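# Close the white door from inside until latched

## Task

From inside the room, push the white door shut so that its latch catches and keeps it closed. Disturb nothing else and finish with both grippers holding nothing. Release the door and back away afterward. The robot must not topple or be left leaning, or the attempt fails. Once the scene has settled, and for the final second before it is judged, neither arm, neither hand, nor the lift carriage may be in contact with anything, and the base may not be in contact with any movable object (a box, cart, lid, drawer, part and so on).

## Robot and tools

Robot: a LinearBot, an omnidirectional base with a vertical column roughly 1.7 m high. A carriage rides the column (lift_m) and carries two identical six-joint arms, each ending in a two-finger gripper. The arm bases sit about 0.57 m + lift_m above the floor, and the carriage extends about 0.15 m below them. A hand can reach 0.78 m from its shoulder but only about 0.38 m below its arm base. In the parked pose, joints 1-6 are 0, 0.05, 0.05, 1.45, 0, 0, and the robot is then about 0.85 m wide and 0.65 m long. There are three cameras: carriage_camera (fixed, facing forward and tilted about 20 degrees down), plus left_wrist_camera and right_wrist_camera, which look out past the fingertips.

Frames: all positions are in metres. The base frame has its origin on the floor beneath the base centre, with x forward, y left and z up. left_hand and right_hand are given in this frame; each is the midpoint between that hand's pads. quat_wxyz rotates base axes into hand axes: the hand's z runs along the fingers and its y is the opening direction. The odometry frame is the base frame as it stood at scene start. base_odometry comes from wheel turns only, so slip and drift go uncounted. Its heading is in rad, left positive, within ±3.142.

move: every argument except cameras and blocking forms one action. An action contains base, joints, or both.
- base holds exactly one relative command, an offset from where the base was last measured. translate_m: forward positive, -2 to 2 m. strafe_m: left positive, -2 to 2 m. rotate_rad: counter-clockwise positive, -6.3 to 6.3 rad.
- joints is a single object keyed by joint name. Each value is an absolute target, not an offset. lift_m: 0 to 1 m. left_/right_joint1_rad: -2.617 to 3.054, turns the arm about vertical, 0 forward, positive left. joint2: 0 to 3.141, the shoulder (0 = upper arm back and level, 1.57 = upright, 3.14 = forward and level). joint3: 0 to 3.141, the elbow (0 folded, 3.14 straight). joint4: -1.57 to 1.57, wrist pitch, positive raises the fingertips. joint5: -1.57 to 1.57, wrist yaw, positive swings the fingertips right. joint6: -2.094 to 2.094, hand roll. left_/right_gripper_m: 0 to 0.093 m gap between pads.
- speeds caps the top speed for this action only. translate_m and strafe_m: 0.02-0.5 m/s. rotate_rad: 0.05-1.57 rad/s. lift_m: 0.08-0.27 m/s, default 0.25.
- min_time_s (0.1-8 s) sets a minimum duration for the arm and gripper motions. A value of 2 or more straightens the hand's path somewhat. Setting it too short makes arms move fast and overshoot.
- cameras: a list drawn from carriage_camera, left_wrist_camera, right_wrist_camera, all. If omitted, a move with an action returns no images.
- blocking: true or omitted waits until everything is at rest. false returns after about 0.5 s while motion continues.
An action longer than about 14 s ends with time_out. Calling move with no action just reports the state and images. Any unknown key makes the call invalid. A value out of range causes the call to be refused, and the later robot calls in that same reply are then skipped.

wait(seconds 0-10, cameras): lets time run without new commands, returning early once all running moves have stopped. stop(cameras): brakes every active motion; the base still coasts a little first. zoom_image(camera, region [x0,y0,x1,y1] in pixels, at most 504 square): a closer view of that camera's most recent image. read_manual: licence texts only. finished_scene(scene = the current scene's number): ends the scene and cannot be undone.

Results: base_status and joint_status report each motion as done, moving, off_target (came to rest short and may still be pushing), contact_stop, time_out, stopped, not_followed (a built-in check blocked an arm's targets, for example because the two arms would come within millimetres of each other), or limit_stop_at_motor_heat. A contact_stop or time_out you did not command cancels the rest of that reply's calls. on_its_own lists actions you did not command; its "held at" values are targets. motor_effort gives each motor's load as a percent of its maximum, with the peak in brackets; these readings are noisy and biased. Joint torques are given per arm joint, and joints 1-3 wrap at ±28 N m. Motor temperatures: at 75 °C a MOTOR HOT line appears, and at 100 °C that arm goes limp for 30-60 s. Parking a hot arm cools it. Stretched or pressing arms heat up even while you are only thinking. Gripper readings can be off by a few millimetres. To release, command a gap well above the current reading.

Cautions: the base's contact detection ignores the arms, and the arms have no contact stop at all; a blocked arm keeps pushing and snaps toward its target once freed. Reported hand positions tend to sit slightly above the true ones, especially at long reach. Keep the carriage low and the arms close in when pushing, since pushing while the lift is high or the arms are outstretched can topple the robot. Never drive away while still gripping a closed door's handle. Do not slam the door or strike fixed things hard. Do not let the arms strike or squeeze each other. If the robot is pinned against something, backing off about 0.2 m usually frees it. Time spent thinking counts as scene time. At the end, open both grippers, withdraw the hands from the door, and leave the arms and lift in free air (parking them is the easy way), with the base not touching anything that can move.

Each tool is called after ">>>" by a JSON object that holds its "fn" and its "kwargs".

## Session

>>> {"fn": "move", "kwargs": {}}

Scene clock: 0.00 s.
Joint torques (N m): no reading
Motor temperatures (°C): left_arm=[31 34 39 31 28 30 27] | right_arm=[32 35 36 31 30 29 31]
base_odometry: x=+0.000 y=+0.000 heading=+0.000
base_status: not commanded
joint_positions: lift_m=+0.300 left_joint1_rad=-0.003 left_joint2_rad=+0.052 left_joint3_rad=+0.038 left_joint4_rad=+1.430 left_joint5_rad=-0.033 left_joint6_rad=+0.031 left_gripper_m=+0.09396 right_joint1_rad=+0.000 right_joint2_rad=+0.035 right_joint3_rad=+0.040 right_joint4_rad=+1.434 right_joint5_rad=-0.028 right_joint6_rad=-0.032 right_gripper_m=+0.09396
joint_status: not commanded
motor_effort: lift_m=+18 drive_wheels=+1
left_hand: x=+0.2553 y=+0.3028 z=+1.3095 quat_wxyz=(+0.997, -0.015, +0.077, +0.015) (m; base frame)
right_hand: x=+0.2486 y=-0.2923 z=+1.3103 quat_wxyz=(+0.998, -0.015, +0.066, -0.015) (m; base frame)
pictures: carriage_camera, left_wrist_camera, right_wrist_camera
Images, in order (width x height): carriage_camera 672x504, left_wrist_camera 672x504, right_wrist_camera 672x504.

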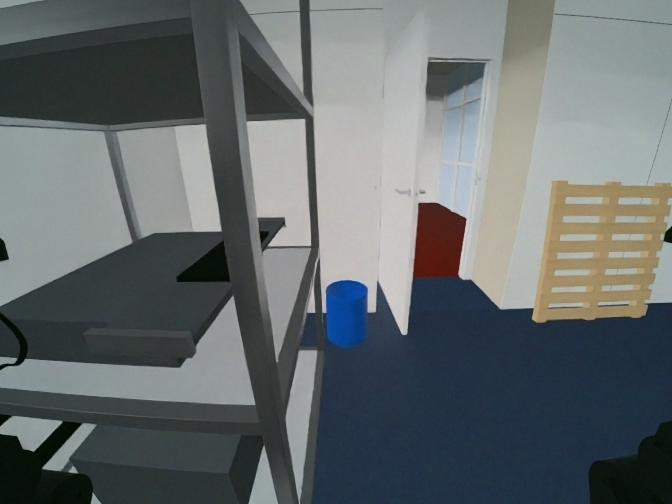

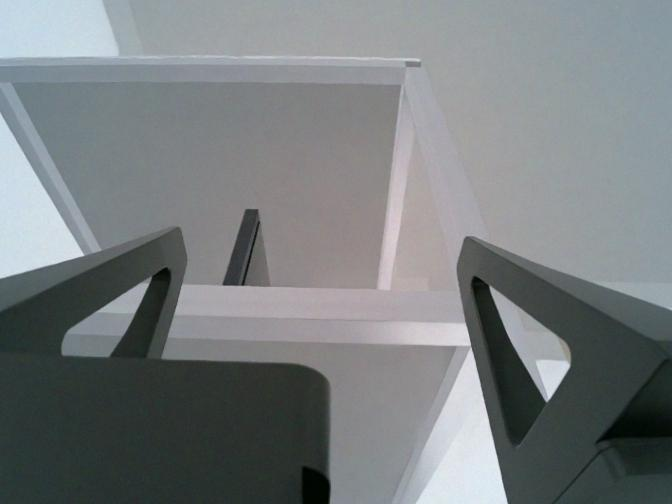

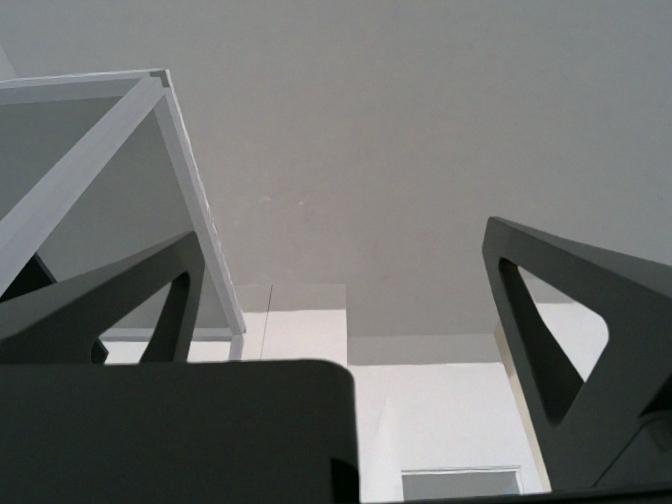

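>>> {"fn": "zoom_image", "kwargs": {"camera": "carriage_camera", "region": [300, 0, 552, 189]}}

>>> {"fn": "zoom_image", "kwargs": {"camera": "carriage_camera", "region": [280, 170, 532, 359]}}

Scaled by 2.000 from the camera's 672x504 image, which has a finer 960x720 frame.

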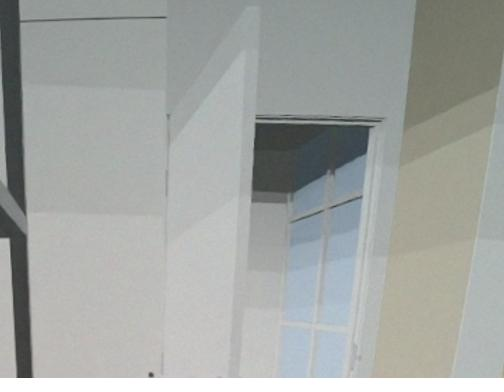

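Scaled by 2.000 from the camera's 672x504 image, which has a finer 960x720 frame.

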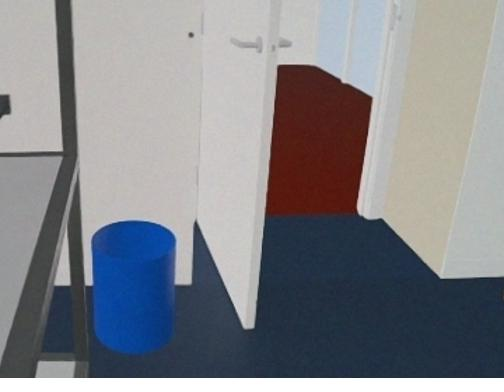

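>>> {"fn": "move", "kwargs": {"joints": {"right_joint4_rad": -0.2, "right_joint5_rad": 1.2}, "cameras": ["right_wrist_camera"]}}

Scene clock: 88.23 s.
Joint torques (N m): left_arm=[-0.06 4.03 5.67 -0.07 0.12 0.07] | right_arm=[-0.06 2.25 7.79 1.63 0.15 -0.04]
move: done
base_odometry: x=+0.000 y=+0.000 heading=+0.000
base_status: not commanded
joint_positions: lift_m=+0.300 left_joint1_rad=-0.003 left_joint2_rad=+0.052 left_joint3_rad=+0.038 left_joint4_rad=+1.430 left_joint5_rad=-0.033 left_joint6_rad=+0.031 left_gripper_m=+0.09396 right_joint1_rad=+0.000 right_joint2_rad=+0.035 right_joint3_rad=+0.040 right_joint4_rad=-0.189 right_joint5_rad=+1.186 right_joint6_rad=-0.032 right_gripper_m=+0.09398
joint_status: all done
motor_effort: lift_m=+18(18) drive_wheels=+1(3)
left_hand: x=+0.2553 y=+0.3028 z=+1.3095 quat_wxyz=(+0.997, -0.015, +0.077, +0.015) (m; base frame)
right_hand: x=+0.3530 y=-0.4584 z=+1.0391 quat_wxyz=(+0.523, +0.347, +0.643, -0.438) (m; base frame)
pictures: right_wrist_camera
Images, in order (width x height): right_wrist_camera 672x504.

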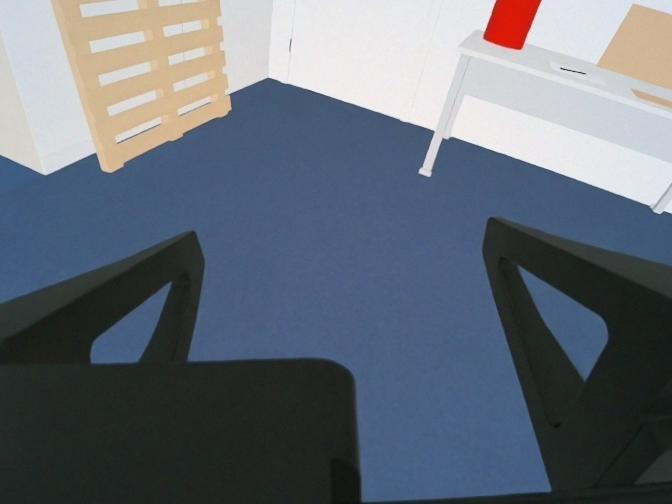

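>>> {"fn": "move", "kwargs": {"base": {"strafe_m": -0.6}, "joints": {"right_joint4_rad": 1.45, "right_joint5_rad": 0}, "cameras": ["carriage_camera"]}}

Scene clock: 96.97 s.
Joint torques (N m): left_arm=[-0.23 3.93 5.45 -0.08 0.08 0.06] | right_arm=[-0.21 3.89 5.94 -0.07 -0.19 -0.04]
move: done
base_odometry: x=-0.001 y=-0.600 heading=-0.001
base_status: done
joint_positions: lift_m=+0.300 left_joint1_rad=-0.003 left_joint2_rad=+0.052 left_joint3_rad=+0.038 left_joint4_rad=+1.430 left_joint5_rad=-0.033 left_joint6_rad=+0.031 left_gripper_m=+0.09396 right_joint1_rad=+0.001 right_joint2_rad=+0.035 right_joint3_rad=+0.040 right_joint4_rad=+1.440 right_joint5_rad=+0.012 right_joint6_rad=-0.032 right_gripper_m=+0.09398
joint_status: all done
motor_effort: lift_m=+18(18) drive_wheels=+6(18)
left_hand: x=+0.2553 y=+0.3028 z=+1.3095 quat_wxyz=(+0.997, -0.015, +0.077, +0.015) (m; base frame)
right_hand: x=+0.2472 y=-0.2993 z=+1.3106 quat_wxyz=(+0.998, +0.005, +0.063, -0.016) (m; base frame)
pictures: carriage_camera
Images, in order (width x height): carriage_camera 672x504.

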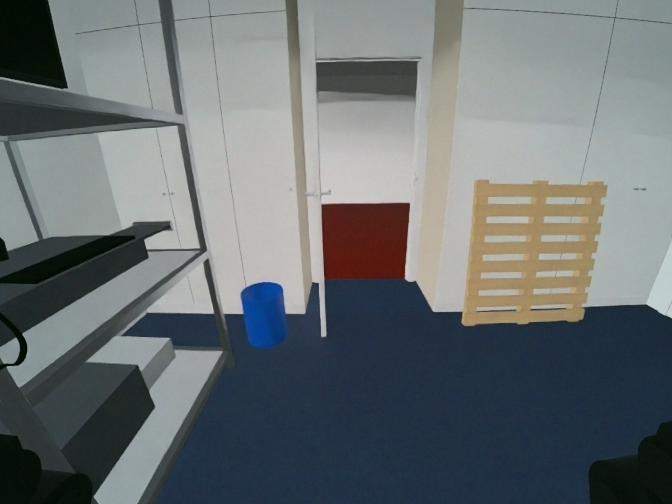

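>>> {"fn": "move", "kwargs": {"base": {"translate_m": 1.25}, "joints": {"lift_m": 0.05, "left_gripper_m": 0.0}, "speeds": {"translate_m": 0.35}, "cameras": ["carriage_camera"]}}

Scene clock: 213.03 s.
Joint torques (N m): left_arm=[-0.1 4 5.59 -0.07 0.11 0.02] | right_arm=[-0.16 3.86 5.93 -0.16 -0.19 -0.03]
move: done
base_odometry: x=+1.249 y=-0.601 heading=-0.001
base_status: done
joint_positions: lift_m=+0.050 left_joint1_rad=-0.003 left_joint2_rad=+0.052 left_joint3_rad=+0.038 left_joint4_rad=+1.430 left_joint5_rad=-0.033 left_joint6_rad=+0.031 left_gripper_m=+0.00067 right_joint1_rad=+0.001 right_joint2_rad=+0.035 right_joint3_rad=+0.040 right_joint4_rad=+1.446 right_joint5_rad=+0.011 right_joint6_rad=-0.032 right_gripper_m=+0.09398
joint_status: all done
motor_effort: lift_m=+19(20) drive_wheels=-1(14)
left_hand: x=+0.2552 y=+0.3028 z=+1.0594 quat_wxyz=(+0.997, -0.015, +0.077, +0.015) (m; base frame)
right_hand: x=+0.2455 y=-0.2991 z=+1.0607 quat_wxyz=(+0.998, +0.005, +0.060, -0.016) (m; base frame)
pictures: carriage_camera
Images, in order (width x height): carriage_camera 672x504.

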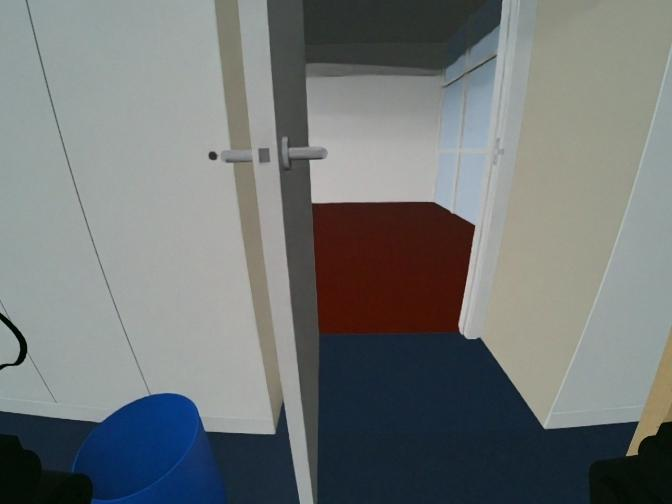

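>>> {"fn": "move", "kwargs": {"joints": {"left_joint1_rad": 0.0, "left_joint2_rad": 1.9, "left_joint3_rad": 0.95, "left_joint4_rad": 0.95, "left_joint5_rad": 0.0, "left_joint6_rad": 0.0}, "min_time_s": 2.5, "cameras": ["carriage_camera", "left_wrist_camera"]}}

Scene clock: 227.97 s.
Joint torques (N m): left_arm=[0.18 -9.36 8.17 1.91 0.3 -0.09] | right_arm=[-0.23 3.93 5.96 -0.16 -0.18 -0.06]
Motor temperatures (°C): left_arm=[31 35 44 30 28 30 27] | right_arm=[31 37 38 29 29 29 31]
move: done
base_odometry: x=+1.249 y=-0.601 heading=-0.001
base_status: not commanded
joint_positions: lift_m=+0.050 left_joint1_rad=-0.003 left_joint2_rad=+1.890 left_joint3_rad=+0.925 left_joint4_rad=+0.957 left_joint5_rad=-0.016 left_joint6_rad=+0.012 left_gripper_m=+0.00067 right_joint1_rad=+0.001 right_joint2_rad=+0.035 right_joint3_rad=+0.040 right_joint4_rad=+1.446 right_joint5_rad=+0.011 right_joint6_rad=-0.032 right_gripper_m=+0.09398
joint_status: all done
motor_effort: lift_m=+19(19) drive_wheels=-1(3)
left_hand: x=+0.7548 y=+0.2985 z=+0.8250 quat_wxyz=(+0.704, +0.000, +0.710, +0.009) (m; base frame)
right_hand: x=+0.2455 y=-0.2990 z=+1.0607 quat_wxyz=(+0.998, +0.004, +0.060, -0.016) (m; base frame)
pictures: carriage_camera, left_wrist_camera
Images, in order (width x height): carriage_camera 672x504, left_wrist_camera 672x504.

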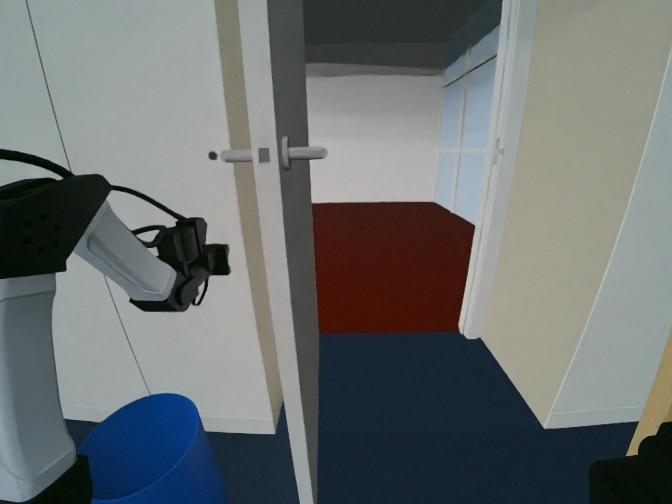

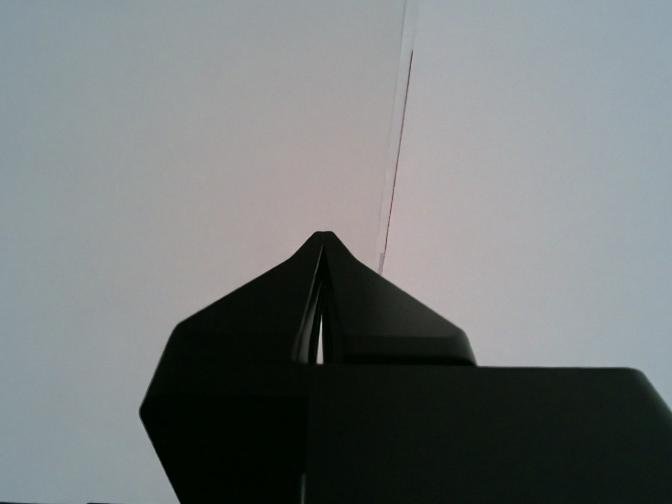

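>>> {"fn": "move", "kwargs": {"base": {"rotate_rad": -0.5}, "speeds": {"rotate_rad": 0.2}, "cameras": ["carriage_camera", "left_wrist_camera"]}}

Scene clock: 235.67 s.
Joint torques (N m): left_arm=[-0.12 -9.31 8.1 1.93 0.25 0.08] | right_arm=[-0.14 3.93 5.96 -0.17 -0.18 -0.06]
move: done
base_odometry: x=+1.249 y=-0.601 heading=-0.501
base_status: done
joint_positions: lift_m=+0.050 left_joint1_rad=-0.003 left_joint2_rad=+1.890 left_joint3_rad=+0.925 left_joint4_rad=+0.956 left_joint5_rad=-0.013 left_joint6_rad=+0.000 left_gripper_m=+0.00067 right_joint1_rad=+0.001 right_joint2_rad=+0.035 right_joint3_rad=+0.040 right_joint4_rad=+1.446 right_joint5_rad=+0.011 right_joint6_rad=-0.032 right_gripper_m=+0.09398
joint_status: not commanded
motor_effort: lift_m=+19(19) drive_wheels=+6(14)
left_hand: x=+0.7548 y=+0.2981 z=+0.8249 quat_wxyz=(+0.704, -0.004, +0.710, +0.004) (m; base frame)
right_hand: x=+0.2455 y=-0.2990 z=+1.0607 quat_wxyz=(+0.998, +0.004, +0.060, -0.016) (m; base frame)
pictures: carriage_camera, left_wrist_camera
Images, in order (width x height): carriage_camera 672x504, left_wrist_camera 672x504.

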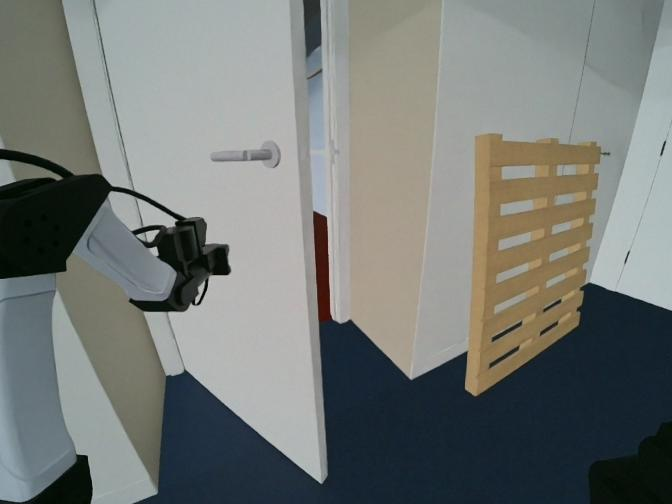

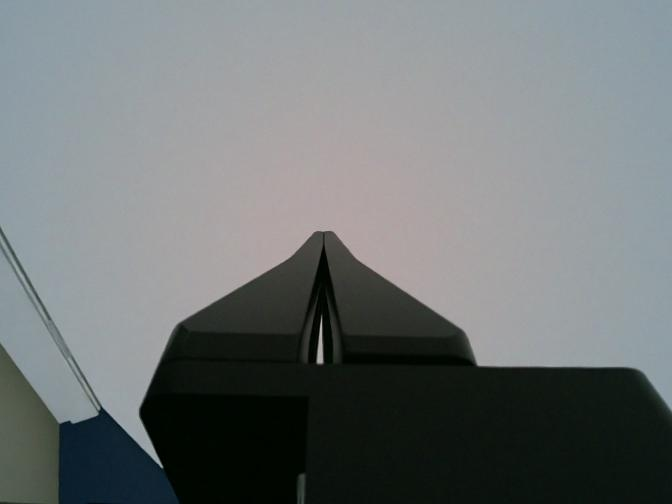

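>>> {"fn": "move", "kwargs": {"base": {"translate_m": 0.5}, "speeds": {"translate_m": 0.15}, "cameras": ["carriage_camera", "left_wrist_camera"]}}

Scene clock: 245.77 s.
Joint torques (N m): left_arm=[-0.69 -9.26 8.17 1.96 0.28 0.04] | right_arm=[-0.2 3.95 5.97 -0.19 -0.18 -0.05]
move: done
base_odometry: x=+1.688 y=-0.842 heading=-0.501
base_status: done
joint_positions: lift_m=+0.050 left_joint1_rad=+0.006 left_joint2_rad=+1.890 left_joint3_rad=+0.925 left_joint4_rad=+0.952 left_joint5_rad=-0.014 left_joint6_rad=+0.000 left_gripper_m=+0.00067 right_joint1_rad=+0.001 right_joint2_rad=+0.035 right_joint3_rad=+0.040 right_joint4_rad=+1.448 right_joint5_rad=+0.011 right_joint6_rad=-0.032 right_gripper_m=+0.09398
joint_status: not commanded
motor_effort: lift_m=+18(19) drive_wheels=-4(16)
left_hand: x=+0.7548 y=+0.3028 z=+0.8241 quat_wxyz=(+0.702, -0.007, +0.712, +0.007) (m; base frame)
right_hand: x=+0.2452 y=-0.2990 z=+1.0607 quat_wxyz=(+0.998, +0.004, +0.059, -0.016) (m; base frame)
pictures: carriage_camera, left_wrist_camera
Images, in order (width x height): carriage_camera 672x504, left_wrist_camera 672x504.

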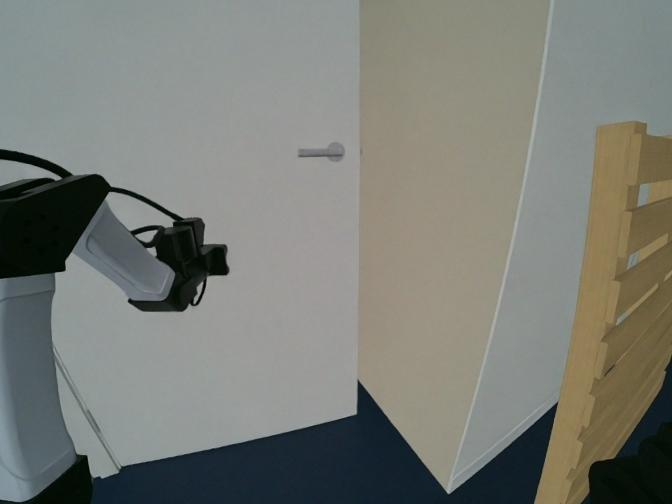

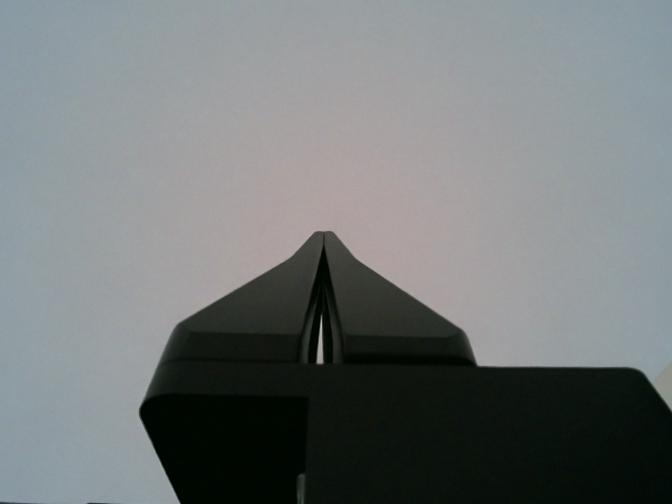

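>>> {"fn": "move", "kwargs": {"base": {"translate_m": 0.22}, "speeds": {"translate_m": 0.12}, "cameras": ["carriage_camera", "left_wrist_camera"]}}

Scene clock: 273.77 s.
Joint torques (N m): left_arm=[4.05 -9.03 8.44 2.05 -2.42 0.07] | right_arm=[-0.12 3.88 5.96 -0.22 -0.19 -0.04]
Motor temperatures (°C): left_arm=[30 40 48 36 28 30 28] | right_arm=[31 36 38 29 29 29 31]
move: done
base_odometry: x=+1.881 y=-0.948 heading=-0.502
base_status: done
joint_positions: lift_m=+0.050 left_joint1_rad=-0.055 left_joint2_rad=+1.890 left_joint3_rad=+0.922 left_joint4_rad=+0.941 left_joint5_rad=+0.220 left_joint6_rad=+0.000 left_gripper_m=+0.00066 right_joint1_rad=+0.001 right_joint2_rad=+0.035 right_joint3_rad=+0.040 right_joint4_rad=+1.450 right_joint5_rad=+0.011 right_joint6_rad=-0.032 right_gripper_m=+0.09398
joint_status: not commanded
motor_effort: lift_m=+18(19) drive_wheels=+8(15)
left_hand: x=+0.7470 y=+0.2299 z=+0.8204 quat_wxyz=(+0.691, +0.096, +0.710, -0.098) (m; base frame)
right_hand: x=+0.2446 y=-0.2990 z=+1.0608 quat_wxyz=(+0.998, +0.004, +0.058, -0.016) (m; base frame)
pictures: carriage_camera, left_wrist_camera
Images, in order (width x height): carriage_camera 672x504, left_wrist_camera 672x504.

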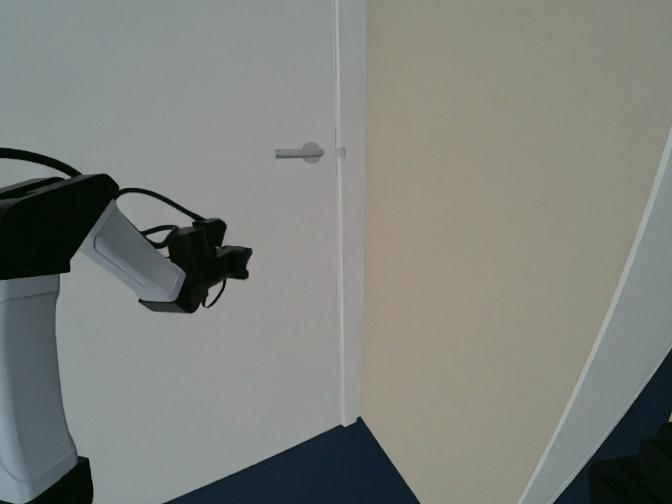

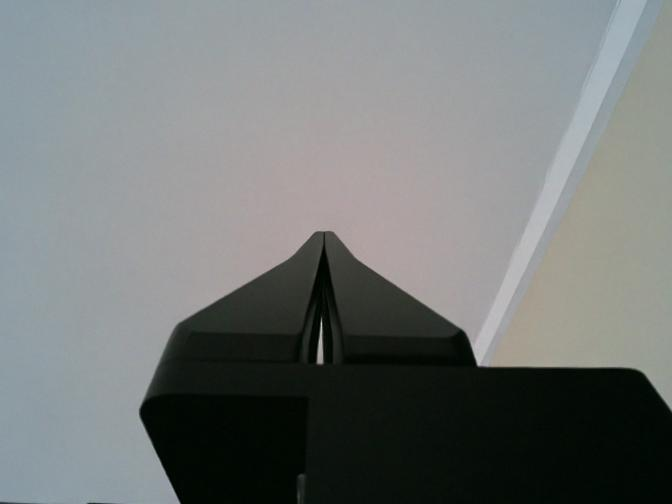

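>>> {"fn": "zoom_image", "kwargs": {"camera": "carriage_camera", "region": [250, 80, 400, 230]}}

>>> {"fn": "zoom_image", "kwargs": {"camera": "carriage_camera", "region": [280, 340, 430, 490]}}

Scaled by 3.360 from the camera's 672x504 image, which has a finer 960x720 frame.

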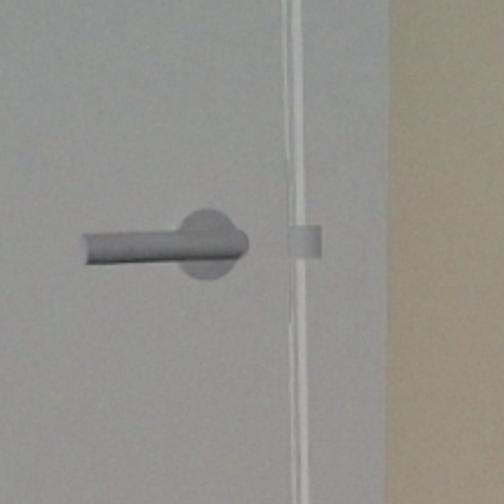

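Scaled by 3.360 from the camera's 672x504 image, which has a finer 960x720 frame.

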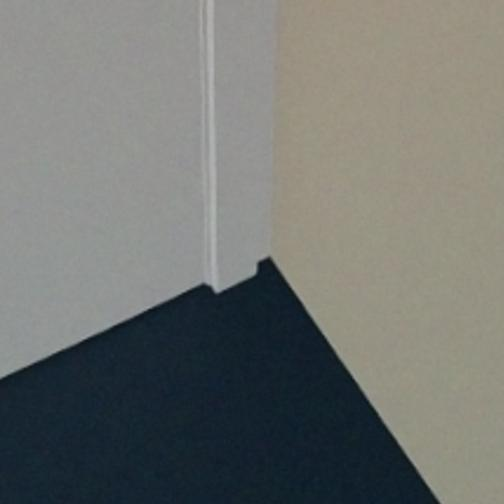

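>>> {"fn": "move", "kwargs": {"base": {"translate_m": -0.12}, "speeds": {"translate_m": 0.15}, "joints": {"left_joint1_rad": 0.0, "left_joint5_rad": 0.0}, "cameras": ["carriage_camera", "left_wrist_camera"]}}

Scene clock: 307.60 s.
Joint torques (N m): left_arm=[-0.29 -9.1 8.2 2.02 -0.08 0.02] | right_arm=[-0.21 3.95 5.91 -0.22 -0.18 -0.04]
Motor temperatures (°C): left_arm=[32 43 47 41 34 30 28] | right_arm=[31 36 38 29 29 29 31]
move: done
base_odometry: x=+1.776 y=-0.890 heading=-0.502
base_status: done
joint_positions: lift_m=+0.050 left_joint1_rad=+0.000 left_joint2_rad=+1.890 left_joint3_rad=+0.925 left_joint4_rad=+0.941 left_joint5_rad=+0.015 left_joint6_rad=+0.000 left_gripper_m=+0.00066 right_joint1_rad=+0.001 right_joint2_rad=+0.035 right_joint3_rad=+0.040 right_joint4_rad=+1.450 right_joint5_rad=+0.011 right_joint6_rad=-0.032 right_gripper_m=+0.09398
joint_status: all done
motor_effort: lift_m=+18(19) drive_wheels=-2(12)
left_hand: x=+0.7548 y=+0.2946 z=+0.8219 quat_wxyz=(+0.699, +0.005, +0.715, -0.005) (m; base frame)
right_hand: x=+0.2446 y=-0.2990 z=+1.0608 quat_wxyz=(+0.998, +0.004, +0.058, -0.016) (m; base frame)
pictures: carriage_camera, left_wrist_camera
Images, in order (width x height): carriage_camera 672x504, left_wrist_camera 672x504.

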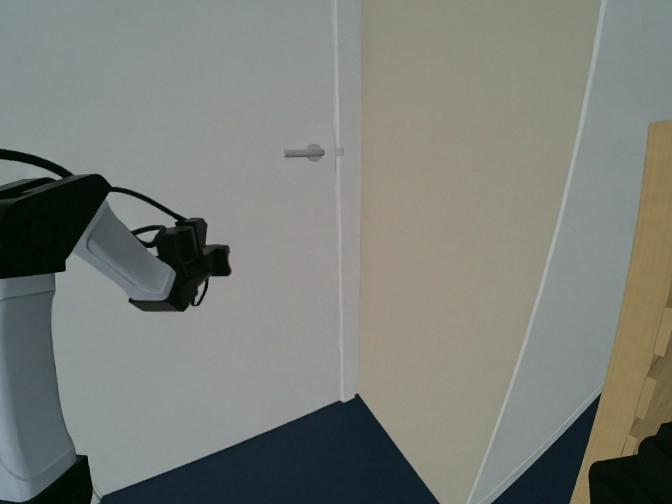

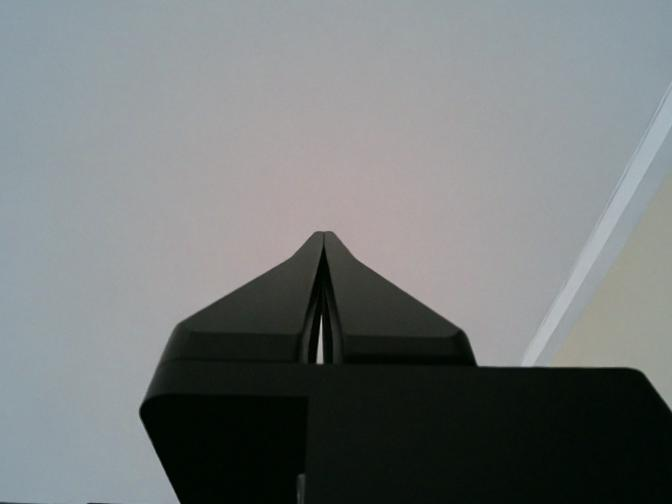

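>>> {"fn": "zoom_image", "kwargs": {"camera": "carriage_camera", "region": [280, 80, 400, 200]}}

>>> {"fn": "zoom_image", "kwargs": {"camera": "carriage_camera", "region": [290, 320, 390, 420]}}

>>> {"fn": "zoom_image", "kwargs": {"camera": "left_wrist_camera", "region": [500, 60, 672, 400]}}

Scaled by 4.200 from the camera's 672x504 image, which has a finer 960x720 frame.

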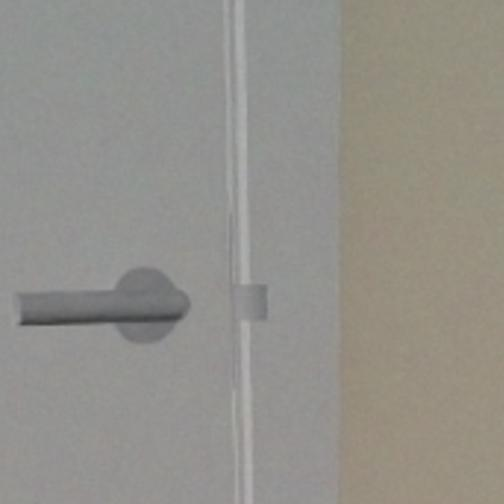

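Scaled by 5.040 from the camera's 672x504 image, which has a finer 960x720 frame.

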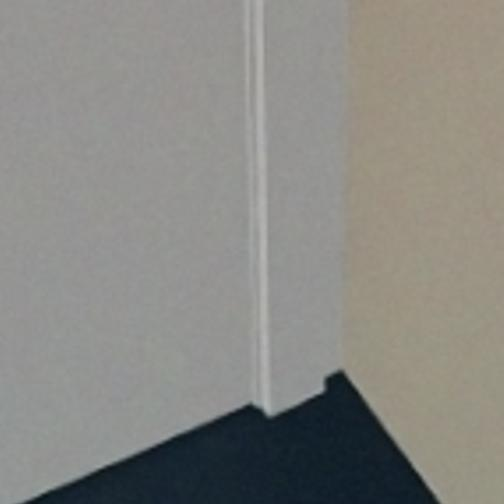

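Scaled by 1.482 from the camera's 672x504 image, which has a finer 960x720 frame.

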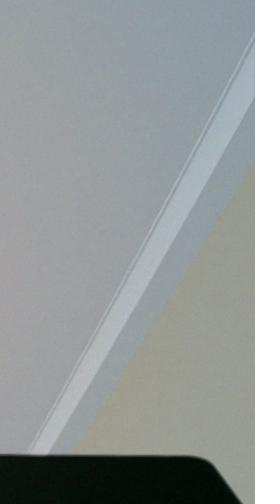

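>>> {"fn": "move", "kwargs": {"joints": {"left_joint1_rad": 0.0, "left_joint2_rad": 0.05, "left_joint3_rad": 0.05, "left_joint4_rad": 1.45, "left_joint5_rad": 0.0, "left_joint6_rad": 0.0, "right_gripper_m": 0.0}, "min_time_s": 2.0}}

>>> {"fn": "move", "kwargs": {"base": {"rotate_rad": 0.5}, "speeds": {"rotate_rad": 0.4}, "cameras": ["carriage_camera"]}}

Scene clock: 336.30 s.
Joint torques (N m): left_arm=[-0.24 3.12 4.7 0.07 -0.09 0.03] | right_arm=[-0.12 3.95 5.97 -0.22 -0.17 -0.05]
move: done
base_odometry: x=+1.776 y=-0.890 heading=-0.502
base_status: not commanded
joint_positions: lift_m=+0.050 left_joint1_rad=+0.000 left_joint2_rad=+0.057 left_joint3_rad=+0.057 left_joint4_rad=+1.435 left_joint5_rad=+0.014 left_joint6_rad=+0.000 left_gripper_m=+0.00066 right_joint1_rad=+0.001 right_joint2_rad=+0.035 right_joint3_rad=+0.040 right_joint4_rad=+1.450 right_joint5_rad=+0.011 right_joint6_rad=-0.032 right_gripper_m=+0.00010
joint_status: all done
motor_effort: lift_m=+18(19) drive_wheels=-3(4)
left_hand: x=+0.2502 y=+0.2947 z=+1.0648 quat_wxyz=(+0.998, +0.007, +0.068, +0.000) (m; base frame)
right_hand: x=+0.2446 y=-0.2990 z=+1.0608 quat_wxyz=(+0.998, +0.004, +0.058, -0.016) (m; base frame)
pictures: none

Scene clock: 338.33 s.
Joint torques (N m): left_arm=[-0.18 3.19 4.68 0.01 -0.08 0.01] | right_arm=[-0.17 3.96 5.94 -0.23 -0.18 -0.06]
move: done
base_odometry: x=+1.776 y=-0.890 heading=-0.002
base_status: done
joint_positions: lift_m=+0.050 left_joint1_rad=+0.000 left_joint2_rad=+0.057 left_joint3_rad=+0.057 left_joint4_rad=+1.440 left_joint5_rad=+0.014 left_joint6_rad=+0.000 left_gripper_m=+0.00066 right_joint1_rad=+0.001 right_joint2_rad=+0.035 right_joint3_rad=+0.040 right_joint4_rad=+1.450 right_joint5_rad=+0.010 right_joint6_rad=-0.032 right_gripper_m=+0.00010
joint_status: not commanded
motor_effort: lift_m=+18(19) drive_wheels=+7(13)
left_hand: x=+0.2491 y=+0.2948 z=+1.0649 quat_wxyz=(+0.998, +0.007, +0.066, +0.000) (m; base frame)
right_hand: x=+0.2446 y=-0.2989 z=+1.0608 quat_wxyz=(+0.998, +0.004, +0.058, -0.016) (m; base frame)
pictures: carriage_camera
Images, in order (width x height): carriage_camera 672x504.

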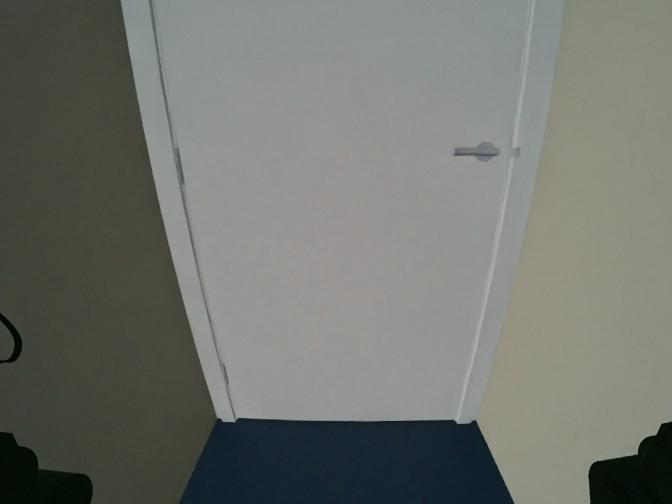

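>>> {"fn": "zoom_image", "kwargs": {"camera": "carriage_camera", "region": [420, 330, 520, 430]}}

>>> {"fn": "zoom_image", "kwargs": {"camera": "carriage_camera", "region": [190, 330, 290, 430]}}

>>> {"fn": "zoom_image", "kwargs": {"camera": "carriage_camera", "region": [440, 90, 560, 210]}}

Scaled by 5.040 from the camera's 672x504 image, which has a finer 960x720 frame.

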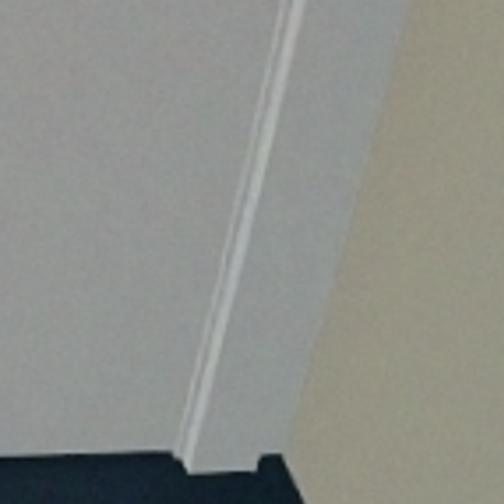

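Scaled by 5.040 from the camera's 672x504 image, which has a finer 960x720 frame.

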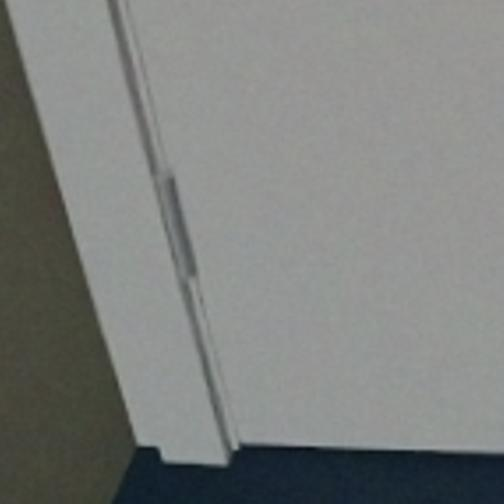

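Scaled by 4.200 from the camera's 672x504 image, which has a finer 960x720 frame.

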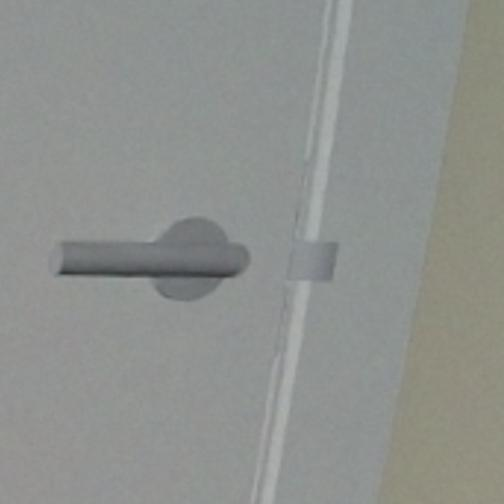

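>>> {"fn": "finished_scene", "kwargs": {"scene": 1}}

The scene is finished: the task was done.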